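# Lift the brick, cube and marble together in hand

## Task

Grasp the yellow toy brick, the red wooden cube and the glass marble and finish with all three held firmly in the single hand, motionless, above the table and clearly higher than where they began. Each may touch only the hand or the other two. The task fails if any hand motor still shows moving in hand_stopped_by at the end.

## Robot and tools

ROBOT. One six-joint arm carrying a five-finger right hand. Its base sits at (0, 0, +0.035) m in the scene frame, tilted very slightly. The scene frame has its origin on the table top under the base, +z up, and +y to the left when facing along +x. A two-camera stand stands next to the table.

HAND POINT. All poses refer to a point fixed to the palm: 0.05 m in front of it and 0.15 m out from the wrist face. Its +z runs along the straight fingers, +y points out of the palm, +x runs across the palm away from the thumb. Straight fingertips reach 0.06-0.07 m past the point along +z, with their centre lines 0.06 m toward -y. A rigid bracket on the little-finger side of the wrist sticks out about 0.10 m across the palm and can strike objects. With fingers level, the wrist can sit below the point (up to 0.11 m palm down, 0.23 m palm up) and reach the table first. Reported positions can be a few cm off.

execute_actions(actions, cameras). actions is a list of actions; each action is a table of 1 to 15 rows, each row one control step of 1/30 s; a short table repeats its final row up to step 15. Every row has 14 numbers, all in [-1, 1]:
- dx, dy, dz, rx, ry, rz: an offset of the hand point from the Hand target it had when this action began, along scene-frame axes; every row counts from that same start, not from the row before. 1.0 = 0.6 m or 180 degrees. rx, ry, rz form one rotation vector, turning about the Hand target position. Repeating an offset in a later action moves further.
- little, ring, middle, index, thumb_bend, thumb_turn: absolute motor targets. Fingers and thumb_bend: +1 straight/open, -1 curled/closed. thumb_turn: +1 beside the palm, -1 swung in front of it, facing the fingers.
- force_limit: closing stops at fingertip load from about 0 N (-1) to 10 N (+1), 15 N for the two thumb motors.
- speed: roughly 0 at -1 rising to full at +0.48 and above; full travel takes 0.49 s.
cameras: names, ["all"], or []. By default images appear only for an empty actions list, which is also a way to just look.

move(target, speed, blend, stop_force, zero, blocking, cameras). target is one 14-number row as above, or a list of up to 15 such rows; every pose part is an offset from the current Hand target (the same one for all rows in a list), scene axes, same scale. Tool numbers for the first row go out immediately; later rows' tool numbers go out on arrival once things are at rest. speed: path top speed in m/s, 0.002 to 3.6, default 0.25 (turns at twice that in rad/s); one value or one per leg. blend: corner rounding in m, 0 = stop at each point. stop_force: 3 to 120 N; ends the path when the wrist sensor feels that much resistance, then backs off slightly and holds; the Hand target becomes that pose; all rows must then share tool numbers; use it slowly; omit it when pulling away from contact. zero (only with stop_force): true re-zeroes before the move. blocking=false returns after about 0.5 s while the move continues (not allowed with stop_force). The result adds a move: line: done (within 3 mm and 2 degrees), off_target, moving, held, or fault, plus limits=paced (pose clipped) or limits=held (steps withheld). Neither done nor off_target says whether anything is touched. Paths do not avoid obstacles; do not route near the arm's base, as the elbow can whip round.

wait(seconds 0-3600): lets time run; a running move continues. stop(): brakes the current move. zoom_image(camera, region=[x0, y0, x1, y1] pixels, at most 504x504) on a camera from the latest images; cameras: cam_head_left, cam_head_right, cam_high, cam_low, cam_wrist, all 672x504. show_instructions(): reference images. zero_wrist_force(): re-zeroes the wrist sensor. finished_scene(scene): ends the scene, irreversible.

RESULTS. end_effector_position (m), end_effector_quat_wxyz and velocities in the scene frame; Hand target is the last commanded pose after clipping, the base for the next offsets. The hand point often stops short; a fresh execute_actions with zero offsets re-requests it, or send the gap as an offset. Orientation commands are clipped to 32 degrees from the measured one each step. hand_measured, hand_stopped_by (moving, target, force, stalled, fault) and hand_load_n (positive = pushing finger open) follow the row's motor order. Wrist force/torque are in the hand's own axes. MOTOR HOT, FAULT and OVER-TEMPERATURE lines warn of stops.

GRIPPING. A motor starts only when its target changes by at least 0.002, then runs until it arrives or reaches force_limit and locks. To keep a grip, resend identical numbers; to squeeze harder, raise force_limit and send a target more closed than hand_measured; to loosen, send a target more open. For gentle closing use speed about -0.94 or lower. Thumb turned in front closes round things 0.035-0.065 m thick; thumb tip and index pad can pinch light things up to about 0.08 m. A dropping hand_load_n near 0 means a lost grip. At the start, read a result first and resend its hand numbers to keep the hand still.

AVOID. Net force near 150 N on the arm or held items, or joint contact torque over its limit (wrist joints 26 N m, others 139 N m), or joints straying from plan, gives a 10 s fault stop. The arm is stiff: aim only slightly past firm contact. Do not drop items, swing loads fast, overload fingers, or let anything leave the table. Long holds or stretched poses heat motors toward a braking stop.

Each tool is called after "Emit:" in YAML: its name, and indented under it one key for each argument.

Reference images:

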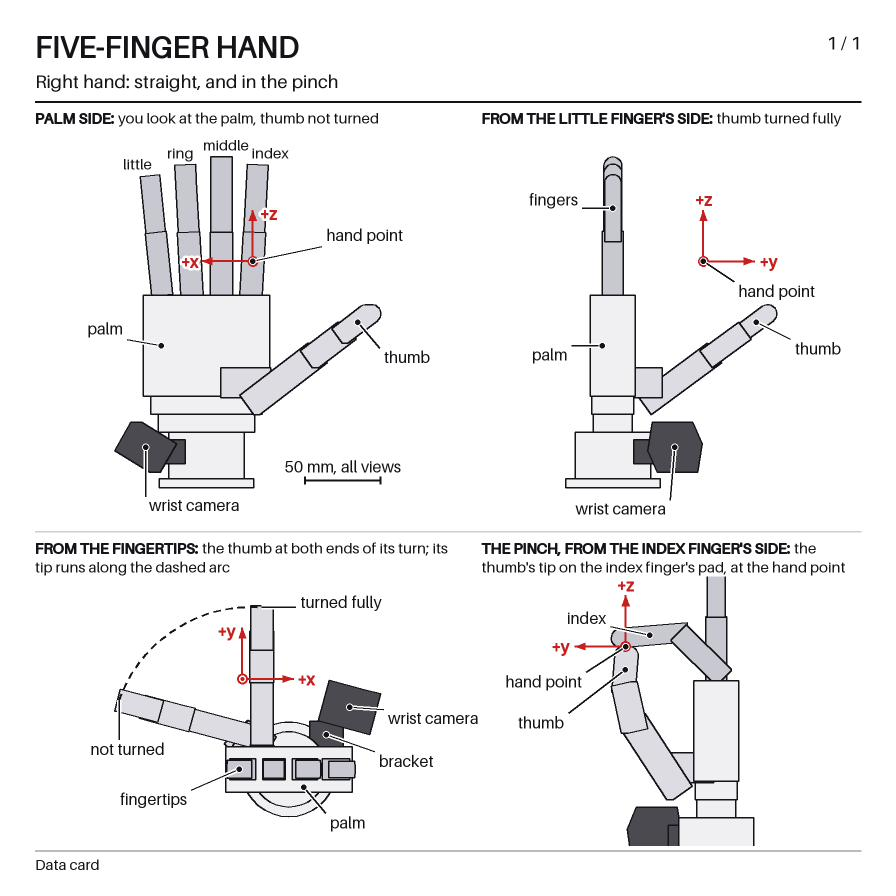

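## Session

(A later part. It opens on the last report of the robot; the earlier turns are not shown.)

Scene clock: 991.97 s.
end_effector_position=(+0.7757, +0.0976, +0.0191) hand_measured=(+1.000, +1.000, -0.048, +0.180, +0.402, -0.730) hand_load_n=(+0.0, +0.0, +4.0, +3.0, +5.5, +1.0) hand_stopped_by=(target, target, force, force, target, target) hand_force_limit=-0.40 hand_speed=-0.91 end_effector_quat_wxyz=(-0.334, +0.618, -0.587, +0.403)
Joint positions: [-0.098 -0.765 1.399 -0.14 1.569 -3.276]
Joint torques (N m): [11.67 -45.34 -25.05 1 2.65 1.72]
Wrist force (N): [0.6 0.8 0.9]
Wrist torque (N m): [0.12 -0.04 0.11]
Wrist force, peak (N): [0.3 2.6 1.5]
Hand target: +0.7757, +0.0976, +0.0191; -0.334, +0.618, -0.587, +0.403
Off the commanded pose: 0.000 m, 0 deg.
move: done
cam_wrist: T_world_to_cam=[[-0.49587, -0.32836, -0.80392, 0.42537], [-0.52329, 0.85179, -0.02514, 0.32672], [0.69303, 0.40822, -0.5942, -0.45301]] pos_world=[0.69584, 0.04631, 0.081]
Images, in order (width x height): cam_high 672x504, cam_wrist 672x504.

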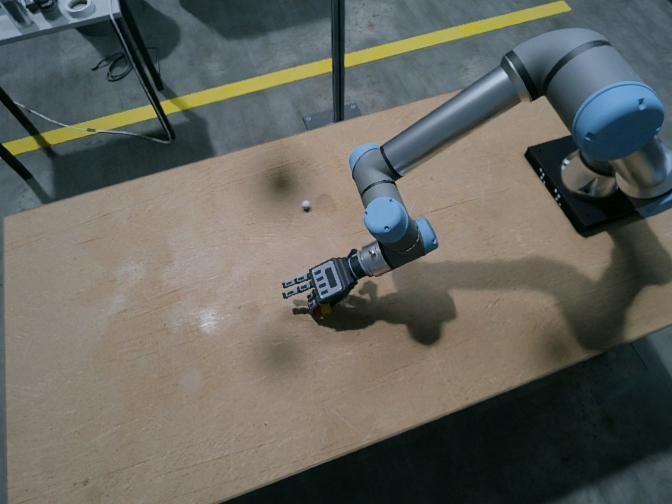

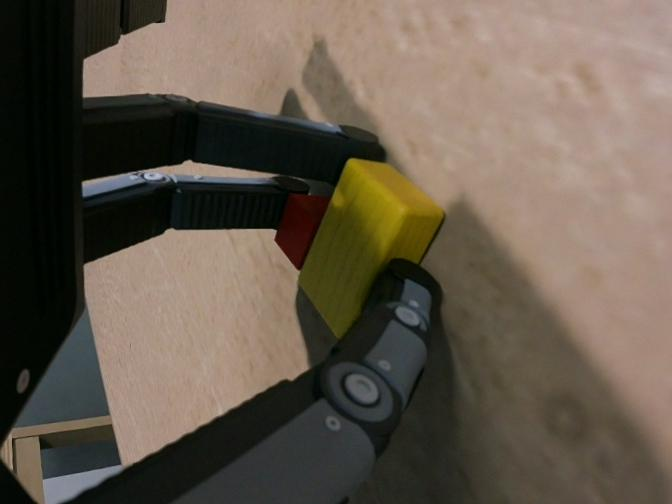

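Emit:
move:
  target: [0, 0, 0.0083, 0, 0, 0, 1, 1, -0.3, 0.0, 0.4, -0.73, -0.4, -0.91]
  speed: 0.03

Emit:
move:
  target:
    - [-0.01, 0, 0.035, 0, 0, 0, 1, 1, -0.3, 0.0, 0.4, -0.73, -0.4, -0.91]
    - [-0.2065, -0.4473, 0.035, 0, 0, 0, 1, 1, -0.3, 0.0, 0.4, -0.73, -0.4, -0.91]
  speed: 0.15
  blend: [0.01, 0]
  cameras: ["cam_wrist", "cam_high"]

Emit:
zoom_image:
  camera: "cam_wrist"
  region: [200, 60, 460, 320]

Scene clock: 1003.47 s.
end_effector_position=(+0.7757, +0.0976, +0.0240) hand_measured=(+1.000, +1.000, -0.048, +0.180, +0.402, -0.730) hand_load_n=(+0.0, +0.0, +4.0, +2.5, +5.5, +1.5) hand_stopped_by=(target, target, force, force, target, target) hand_force_limit=-0.40 hand_speed=-0.91 end_effector_quat_wxyz=(-0.334, +0.618, -0.587, +0.403)
Joint positions: [-0.098 -0.771 1.396 -0.131 1.569 -3.276]
Joint torques (N m): [12.27 -59.59 -27.18 1.13 2.59 1.82]
Wrist force (N): [0.2 2.6 1.7]
Wrist torque (N m): [0.09 -0.05 0.10]
Wrist force, peak (N): [0.2 2.6 1.7]
Hand target: +0.7757, +0.0976, +0.0241; -0.334, +0.618, -0.587, +0.403
Off the commanded pose: 0.000 m, 0 deg.
move: done

Scene clock: 1006.07 s.
end_effector_position=(+0.6518, -0.1707, +0.0451) hand_measured=(+1.000, +1.000, -0.048, +0.180, +0.402, -0.730) hand_load_n=(+0.0, +0.0, +4.0, +2.0, +5.5, +1.0) hand_stopped_by=(target, target, force, force, target, target) hand_force_limit=-0.40 hand_speed=-0.91 end_effector_quat_wxyz=(-0.334, +0.618, -0.587, +0.403)
Joint positions: [-0.665 -0.977 1.708 -0.161 1.076 -3.57]
Joint torques (N m): [-7.91 -35.71 -24.93 1.53 -2.98 -1.83]
Wrist force (N): [0.0 2.4 1.6]
Wrist torque (N m): [0.07 0.04 0.14]
Wrist force, peak (N): [0.3 3.2 2.1]
Hand target: +0.6518, -0.1708, +0.0451; -0.334, +0.618, -0.587, +0.403
Off the commanded pose: 0.000 m, 0 deg.
move: done
cam_wrist: T_world_to_cam=[[-0.49587, -0.32836, -0.80392, 0.29674], [-0.52329, 0.85179, -0.02514, 0.49107], [0.69303, 0.40822, -0.5942, -0.24217]] pos_world=[0.57194, -0.22199, 0.107]
Images, in order (width x height): cam_high 672x504, cam_wrist 672x504.

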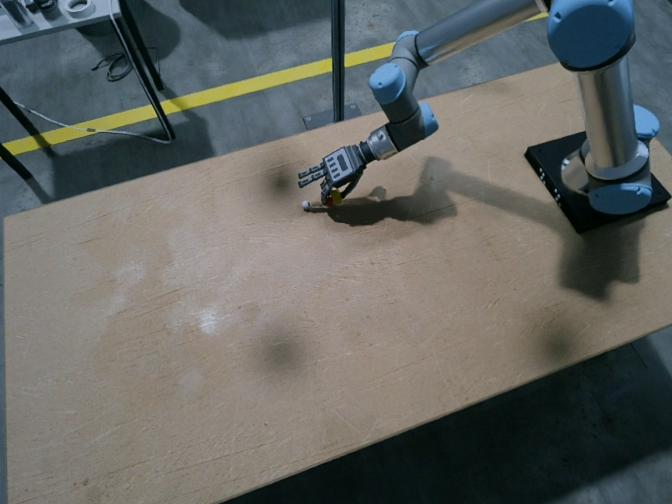

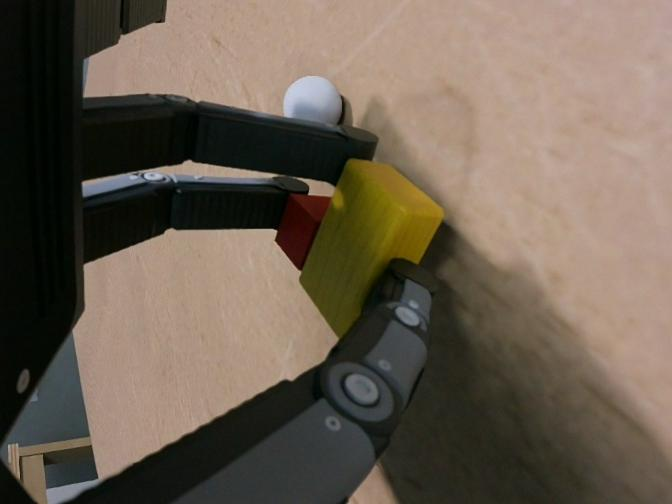

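Scaled by 1.938 from the camera's image (finer frame: 960x720).

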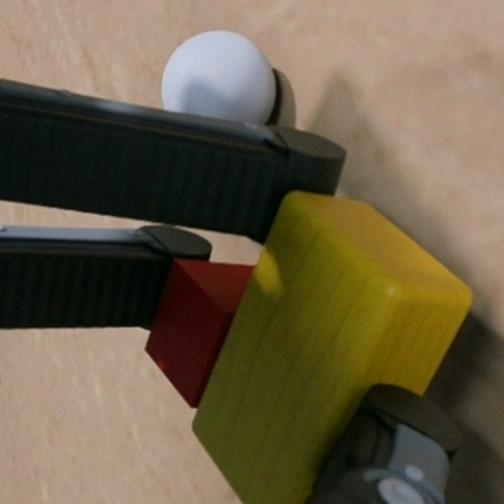

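Emit:
move:
  target: [0, -0.0022, -0.0413, 0, 0, 0, 1, 1, -0.3, 0.0, 0.4, -0.73, -0.4, -0.91]
  speed: 0.08

Emit:
move:
  target: [0, 0, 0, 0, 0, 0, 1, 1, -0.3, -0.05, 0.4, -0.73, 0.0, -0.94]

Emit:
move:
  target: [0, 0, 0, 0, 0, 0, 1, 1, 0.06, -0.05, 0.4, -0.73, 0.0, -0.85]
  cameras: ["cam_wrist"]

Emit:
zoom_image:
  camera: "cam_wrist"
  region: [200, 60, 460, 320]

Scene clock: 1012.63 s.
end_effector_position=(+0.6518, -0.1721, +0.0203) hand_measured=(+1.000, +1.000, -0.048, +0.180, +0.402, -0.730) hand_load_n=(+0.0, +0.0, +4.0, +2.0, +5.5, +1.5) hand_stopped_by=(target, target, force, force, target, target) hand_force_limit=-0.40 hand_speed=-0.91 end_effector_quat_wxyz=(-0.334, +0.618, -0.587, +0.403)
Joint positions: [-0.669 -0.936 1.72 -0.212 1.073 -3.573]
Joint torques (N m): [-7.51 -35.9 -6.96 -1.01 -3.22 -1.74]
Wrist force (N): [-0.2 2.5 1.2]
Wrist torque (N m): [0.08 0.08 0.13]
Wrist force, peak (N): [0.0 3.0 1.1]
Hand target: +0.6518, -0.1721, +0.0203; -0.334, +0.618, -0.587, +0.403
Off the commanded pose: 0.000 m, 0 deg.
move: done

Scene clock: 1013.13 s.
end_effector_position=(+0.6518, -0.1721, +0.0203) hand_measured=(+1.000, +1.000, -0.048, +0.164, +0.402, -0.730) hand_load_n=(+0.0, +0.0, +3.5, +5.5, +8.0, +0.0) hand_stopped_by=(target, target, force, force, target, target) hand_force_limit=0.00 hand_speed=-0.94 end_effector_quat_wxyz=(-0.334, +0.618, -0.587, +0.403)
Joint positions: [-0.669 -0.936 1.72 -0.213 1.073 -3.573]
Joint torques (N m): [-7.39 -36.25 -7.12 -1.06 -3.13 -1.62]
Wrist force (N): [-0.5 2.6 1.2]
Wrist torque (N m): [0.10 0.11 0.12]
Wrist force, peak (N): [-0.4 2.9 1.2]
Hand target: +0.6518, -0.1721, +0.0203; -0.334, +0.618, -0.587, +0.403
Off the commanded pose: 0.000 m, 0 deg.
move: done

Scene clock: 1013.67 s.
end_effector_position=(+0.6518, -0.1721, +0.0203) hand_measured=(+1.000, +1.000, +0.060, +0.164, +0.402, -0.730) hand_load_n=(+0.0, +0.0, +0.0, +6.5, +6.0, -1.0) hand_stopped_by=(target, target, target, force, target, target) hand_force_limit=0.00 hand_speed=-0.85 end_effector_quat_wxyz=(-0.334, +0.618, -0.587, +0.403)
Joint positions: [-0.669 -0.936 1.72 -0.213 1.073 -3.573]
Joint torques (N m): [-6.71 -36.31 -7.63 -0.95 -3.01 -1.29]
Wrist force (N): [-0.4 2.5 1.4]
Wrist torque (N m): [0.06 0.09 0.11]
Wrist force, peak (N): [-0.1 2.9 1.4]
Hand target: +0.6518, -0.1721, +0.0203; -0.334, +0.618, -0.587, +0.403
Off the commanded pose: 0.000 m, 0 deg.
move: done
cam_wrist: T_world_to_cam=[[-0.49584, -0.3284, -0.80392, 0.27631], [-0.52331, 0.85177, -0.02518, 0.49165], [0.69303, 0.40822, -0.5942, -0.25633]] pos_world=[0.57194, -0.2234, 0.0822]

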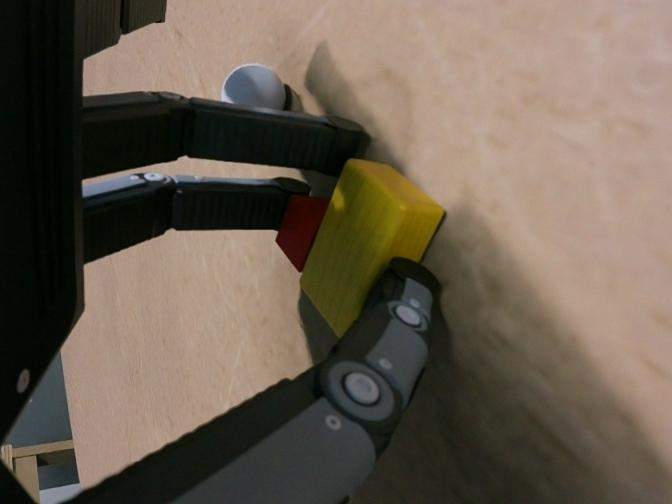

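Scaled by 1.938 from the camera's image (finer frame: 960x720).

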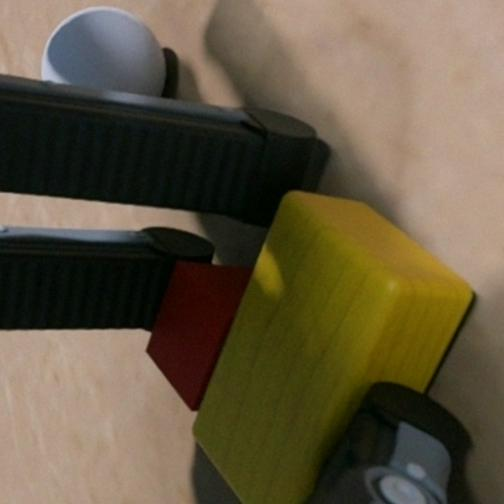

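Emit:
move:
  target: [0, 0, 0, 0, 0, 0, 1, 1, 0.8, -0.05, 0.4, -0.73, 0.0, -0.5]

Emit:
move:
  target: [0.0817, -0.0013, 0, 0, 0, 0, 1, 1, 0.8, -0.05, 0.4, -0.73, 0.0, -0.5]
  speed: 0.05
  cameras: ["cam_wrist", "cam_high"]

Emit:
zoom_image:
  camera: "cam_wrist"
  region: [200, 50, 460, 310]

Emit:
zoom_image:
  camera: "cam_high"
  region: [285, 170, 345, 220]

Scene clock: 1020.83 s.
end_effector_position=(+0.6518, -0.1721, +0.0203) hand_measured=(+1.000, +1.000, +0.800, +0.164, +0.402, -0.730) hand_load_n=(+0.0, +0.0, +0.0, +6.5, +6.0, -1.0) hand_stopped_by=(target, target, target, force, target, target) hand_force_limit=0.00 hand_speed=-0.50 end_effector_quat_wxyz=(-0.334, +0.618, -0.587, +0.403)
Joint positions: [-0.669 -0.936 1.72 -0.213 1.073 -3.573]
Joint torques (N m): [-7.45 -36.44 -8.88 -0.5 -2.74 0.48]
Wrist force (N): [-0.2 2.8 1.3]
Wrist torque (N m): [0.11 0.06 0.14]
Wrist force, peak (N): [-0.2 3.0 1.3]
Hand target: +0.6518, -0.1721, +0.0203; -0.334, +0.618, -0.587, +0.403
Off the commanded pose: 0.000 m, 0 deg.
move: done

Scene clock: 1022.27 s.
end_effector_position=(+0.7008, -0.1729, +0.0203) hand_measured=(+1.000, +1.000, +0.800, +0.164, +0.402, -0.730) hand_load_n=(+0.0, -0.5, +0.0, +6.5, +6.0, -1.0) hand_stopped_by=(target, target, target, force, target, target) hand_force_limit=0.00 hand_speed=-0.50 end_effector_quat_wxyz=(-0.334, +0.618, -0.587, +0.403)
Joint positions: [-0.613 -0.855 1.565 -0.155 1.12 -3.539]
Joint torques (N m): [12.35 -40.51 -25.59 1.54 2.15 1.85]
Wrist force (N): [0.1 2.7 1.7]
Wrist torque (N m): [0.10 0.01 0.09]
Wrist force, peak (N): [-0.1 2.9 1.4]
Hand target: +0.7008, -0.1729, +0.0203; -0.334, +0.618, -0.587, +0.403
Off the commanded pose: 0.000 m, 0 deg.
move: done
cam_wrist: T_world_to_cam=[[-0.49587, -0.32836, -0.80392, 0.30037], [-0.52329, 0.85179, -0.02514, 0.51796], [0.69303, 0.40822, -0.5942, -0.28996]] pos_world=[0.62094, -0.2242, 0.0822]
Images, in order (width x height): cam_high 672x504, cam_wrist 672x504.

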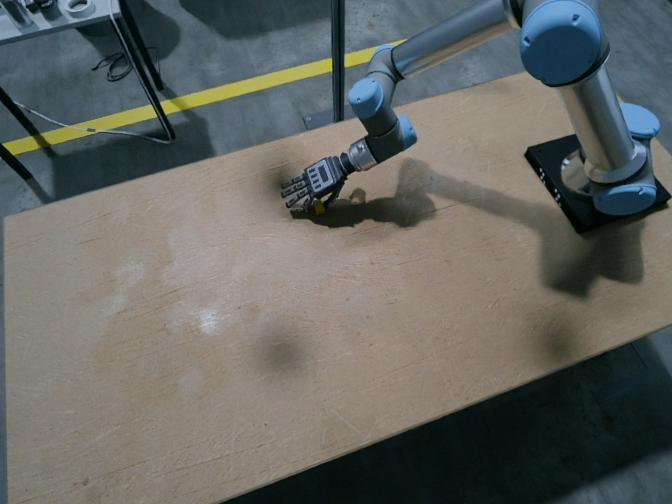

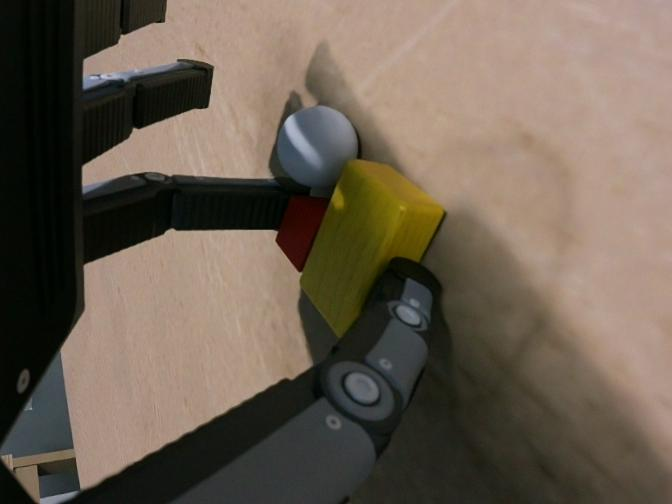

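Scaled by 1.938 from the camera's image (finer frame: 960x720).

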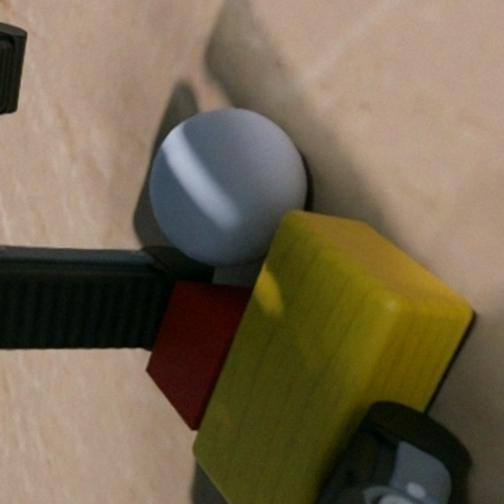

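Scaled by 8.400 from the camera's image (finer frame: 960x720).

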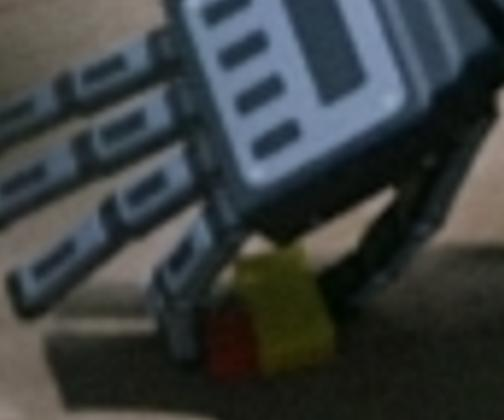

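Emit:
move:
  target: [0.0075, -0.0001, 0, 0, 0, 0, 1, 1, 0.8, -0.05, 0.4, -0.73, 0.0, -0.5]
  speed: 0.03

Emit:
move:
  target: [0, 0, 0, 0, 0, 0, 1, 1, 0.0, -0.05, 0.4, -0.73, -0.4, -0.92]
  cameras: ["cam_wrist", "cam_high"]

Emit:
zoom_image:
  camera: "cam_wrist"
  region: [200, 50, 460, 310]

Scene clock: 1027.07 s.
end_effector_position=(+0.7053, -0.1730, +0.0203) hand_measured=(+1.000, +1.000, +0.800, +0.164, +0.402, -0.730) hand_load_n=(+0.0, -0.5, +0.0, +7.0, +6.0, -1.0) hand_stopped_by=(target, target, target, force, target, target) hand_force_limit=0.00 hand_speed=-0.50 end_effector_quat_wxyz=(-0.334, +0.618, -0.587, +0.403)
Joint positions: [-0.608 -0.847 1.55 -0.149 1.124 -3.537]
Joint torques (N m): [12.32 -40.76 -24.2 1.5 2.24 1.8]
Wrist force (N): [0.1 2.3 1.4]
Wrist torque (N m): [0.06 0.02 0.08]
Wrist force, peak (N): [0.2 2.7 1.9]
Hand target: +0.7053, -0.1730, +0.0203; -0.334, +0.618, -0.587, +0.403
Off the commanded pose: 0.000 m, 0 deg.
move: done

Scene clock: 1029.83 s.
end_effector_position=(+0.7053, -0.1730, +0.0203) hand_measured=(+1.000, +1.000, +0.240, +0.164, +0.402, -0.730) hand_load_n=(+0.0, +0.0, +3.0, +5.5, +8.0, +0.5) hand_stopped_by=(target, target, force, force, target, target) hand_force_limit=-0.40 hand_speed=-0.92 end_effector_quat_wxyz=(-0.334, +0.618, -0.587, +0.403)
Joint positions: [-0.608 -0.847 1.55 -0.149 1.124 -3.537]
Joint torques (N m): [12.39 -41.06 -24.56 1.31 2.26 1.79]
Wrist force (N): [0.1 2.1 1.6]
Wrist torque (N m): [0.05 0.02 0.07]
Wrist force, peak (N): [0.2 2.7 1.9]
Hand target: +0.7053, -0.1730, +0.0203; -0.334, +0.618, -0.587, +0.403
Off the commanded pose: 0.000 m, 0 deg.
move: done
cam_wrist: T_world_to_cam=[[-0.49584, -0.3284, -0.80392, 0.30258], [-0.52331, 0.85177, -0.02518, 0.52033], [0.69303, 0.40822, -0.5942, -0.29308]] pos_world=[0.62544, -0.2242, 0.0822]
Images, in order (width x height): cam_high 672x504, cam_wrist 672x504.

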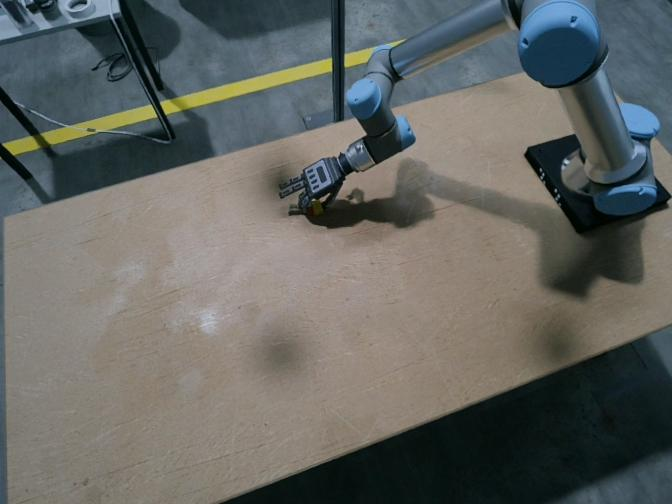

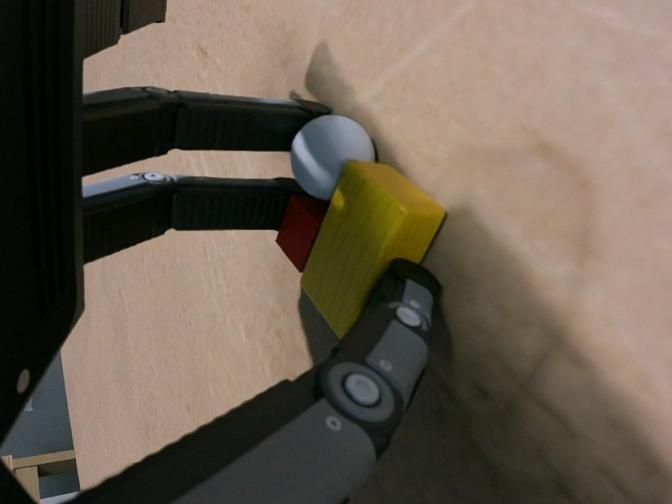

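Scaled by 1.938 from the camera's image (finer frame: 960x720).

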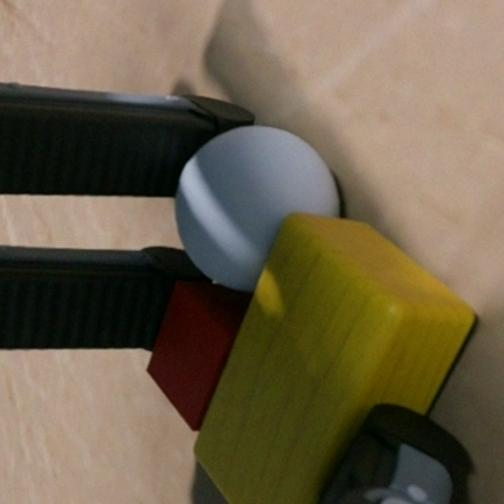

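Emit:
move:
  target: [0, 0, 0.0083, 0, 0, 0, 1, 1, 0.0, -0.05, 0.4, -0.73, -0.4, -0.92]
  speed: 0.015
  cameras: ["cam_wrist"]

Emit:
zoom_image:
  camera: "cam_wrist"
  region: [200, 50, 460, 310]

Scene clock: 1041.07 s.
end_effector_position=(+0.7053, -0.1730, +0.0252) hand_measured=(+1.000, +1.000, +0.240, +0.164, +0.402, -0.730) hand_load_n=(+0.0, +0.0, +3.0, +5.5, +8.0, +0.5) hand_stopped_by=(target, target, force, force, target, target) hand_force_limit=-0.40 hand_speed=-0.92 end_effector_quat_wxyz=(-0.334, +0.618, -0.587, +0.403)
Joint positions: [-0.608 -0.854 1.548 -0.139 1.124 -3.536]
Joint torques (N m): [12.52 -54.75 -24.78 1.33 2.27 1.89]
Wrist force (N): [-0.2 2.5 1.8]
Wrist torque (N m): [0.06 0.04 0.08]
Wrist force, peak (N): [-0.1 2.9 1.7]
Hand target: +0.7053, -0.1730, +0.0253; -0.334, +0.618, -0.587, +0.403
Off the commanded pose: 0.000 m, 0 deg.
move: done
cam_wrist: T_world_to_cam=[[-0.49584, -0.3284, -0.80392, 0.30652], [-0.52331, 0.85177, -0.02518, 0.52046], [0.69303, 0.40822, -0.5942, -0.29017]] pos_world=[0.62544, -0.2242, 0.0871]

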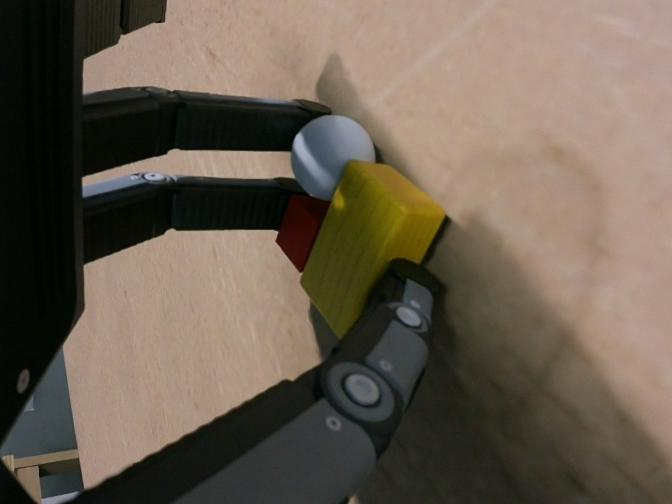

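Scaled by 1.938 from the camera's image (finer frame: 960x720).

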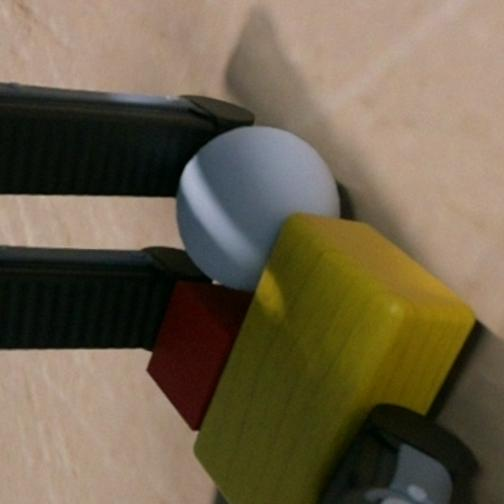

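Emit:
move:
  target: [0, 0, 0.3, 0, 0, 0, 1, 1, 0.0, -0.05, 0.4, -0.73, -0.4, -0.92]
  speed: 0.08
  cameras: ["cam_wrist", "cam_high"]

Emit:
zoom_image:
  camera: "cam_wrist"
  region: [200, 50, 460, 310]

Scene clock: 1047.70 s.
end_effector_position=(+0.7053, -0.1730, +0.2052) hand_measured=(+1.000, +1.000, +0.240, +0.164, +0.402, -0.730) hand_load_n=(+0.0, +0.0, +3.0, +5.5, +7.5, +0.5) hand_stopped_by=(target, target, force, force, target, target) hand_force_limit=-0.40 hand_speed=-0.92 end_effector_quat_wxyz=(-0.335, +0.618, -0.587, +0.403)
Joint positions: [-0.6 -1.051 1.36 0.244 1.131 -3.531]
Joint torques (N m): [11.57 -50.94 -28.53 1.43 2.28 -1.39]
Wrist force (N): [0.0 2.4 1.3]
Wrist torque (N m): [0.06 0.02 0.08]
Wrist force, peak (N): [-0.2 3.1 1.9]
Hand target: +0.7053, -0.1730, +0.2053; -0.334, +0.618, -0.587, +0.403
Off the commanded pose: 0.000 m, 0 deg.
move: done
cam_wrist: T_world_to_cam=[[-0.49593, -0.32826, -0.80393, 0.45131], [-0.52323, 0.85182, -0.02505, 0.52492], [0.69303, 0.40822, -0.5942, -0.18321]] pos_world=[0.62544, -0.2242, 0.2671]
Images, in order (width x height): cam_high 672x504, cam_wrist 672x504.

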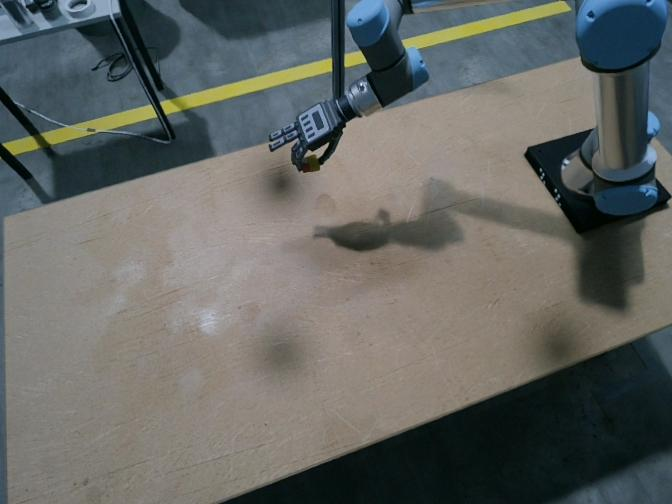

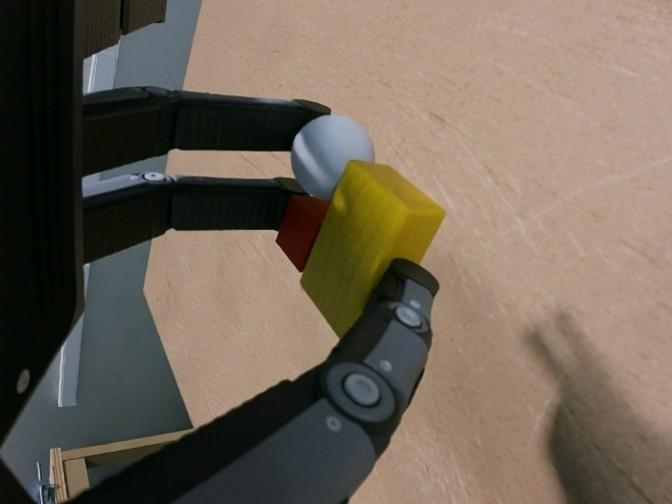

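Scaled by 1.938 from the camera's image (finer frame: 960x720).

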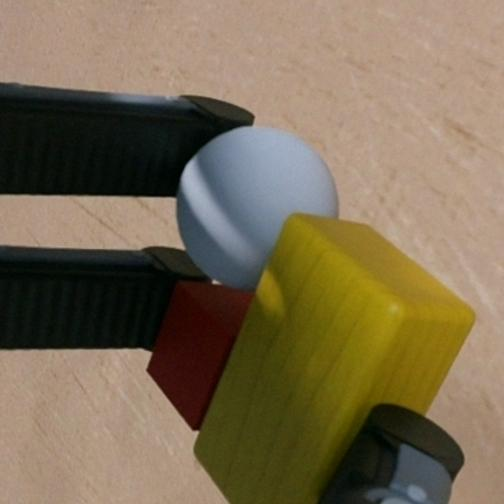

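Emit:
finished_scene:
  scene: 1

The scene is finished: the task was done.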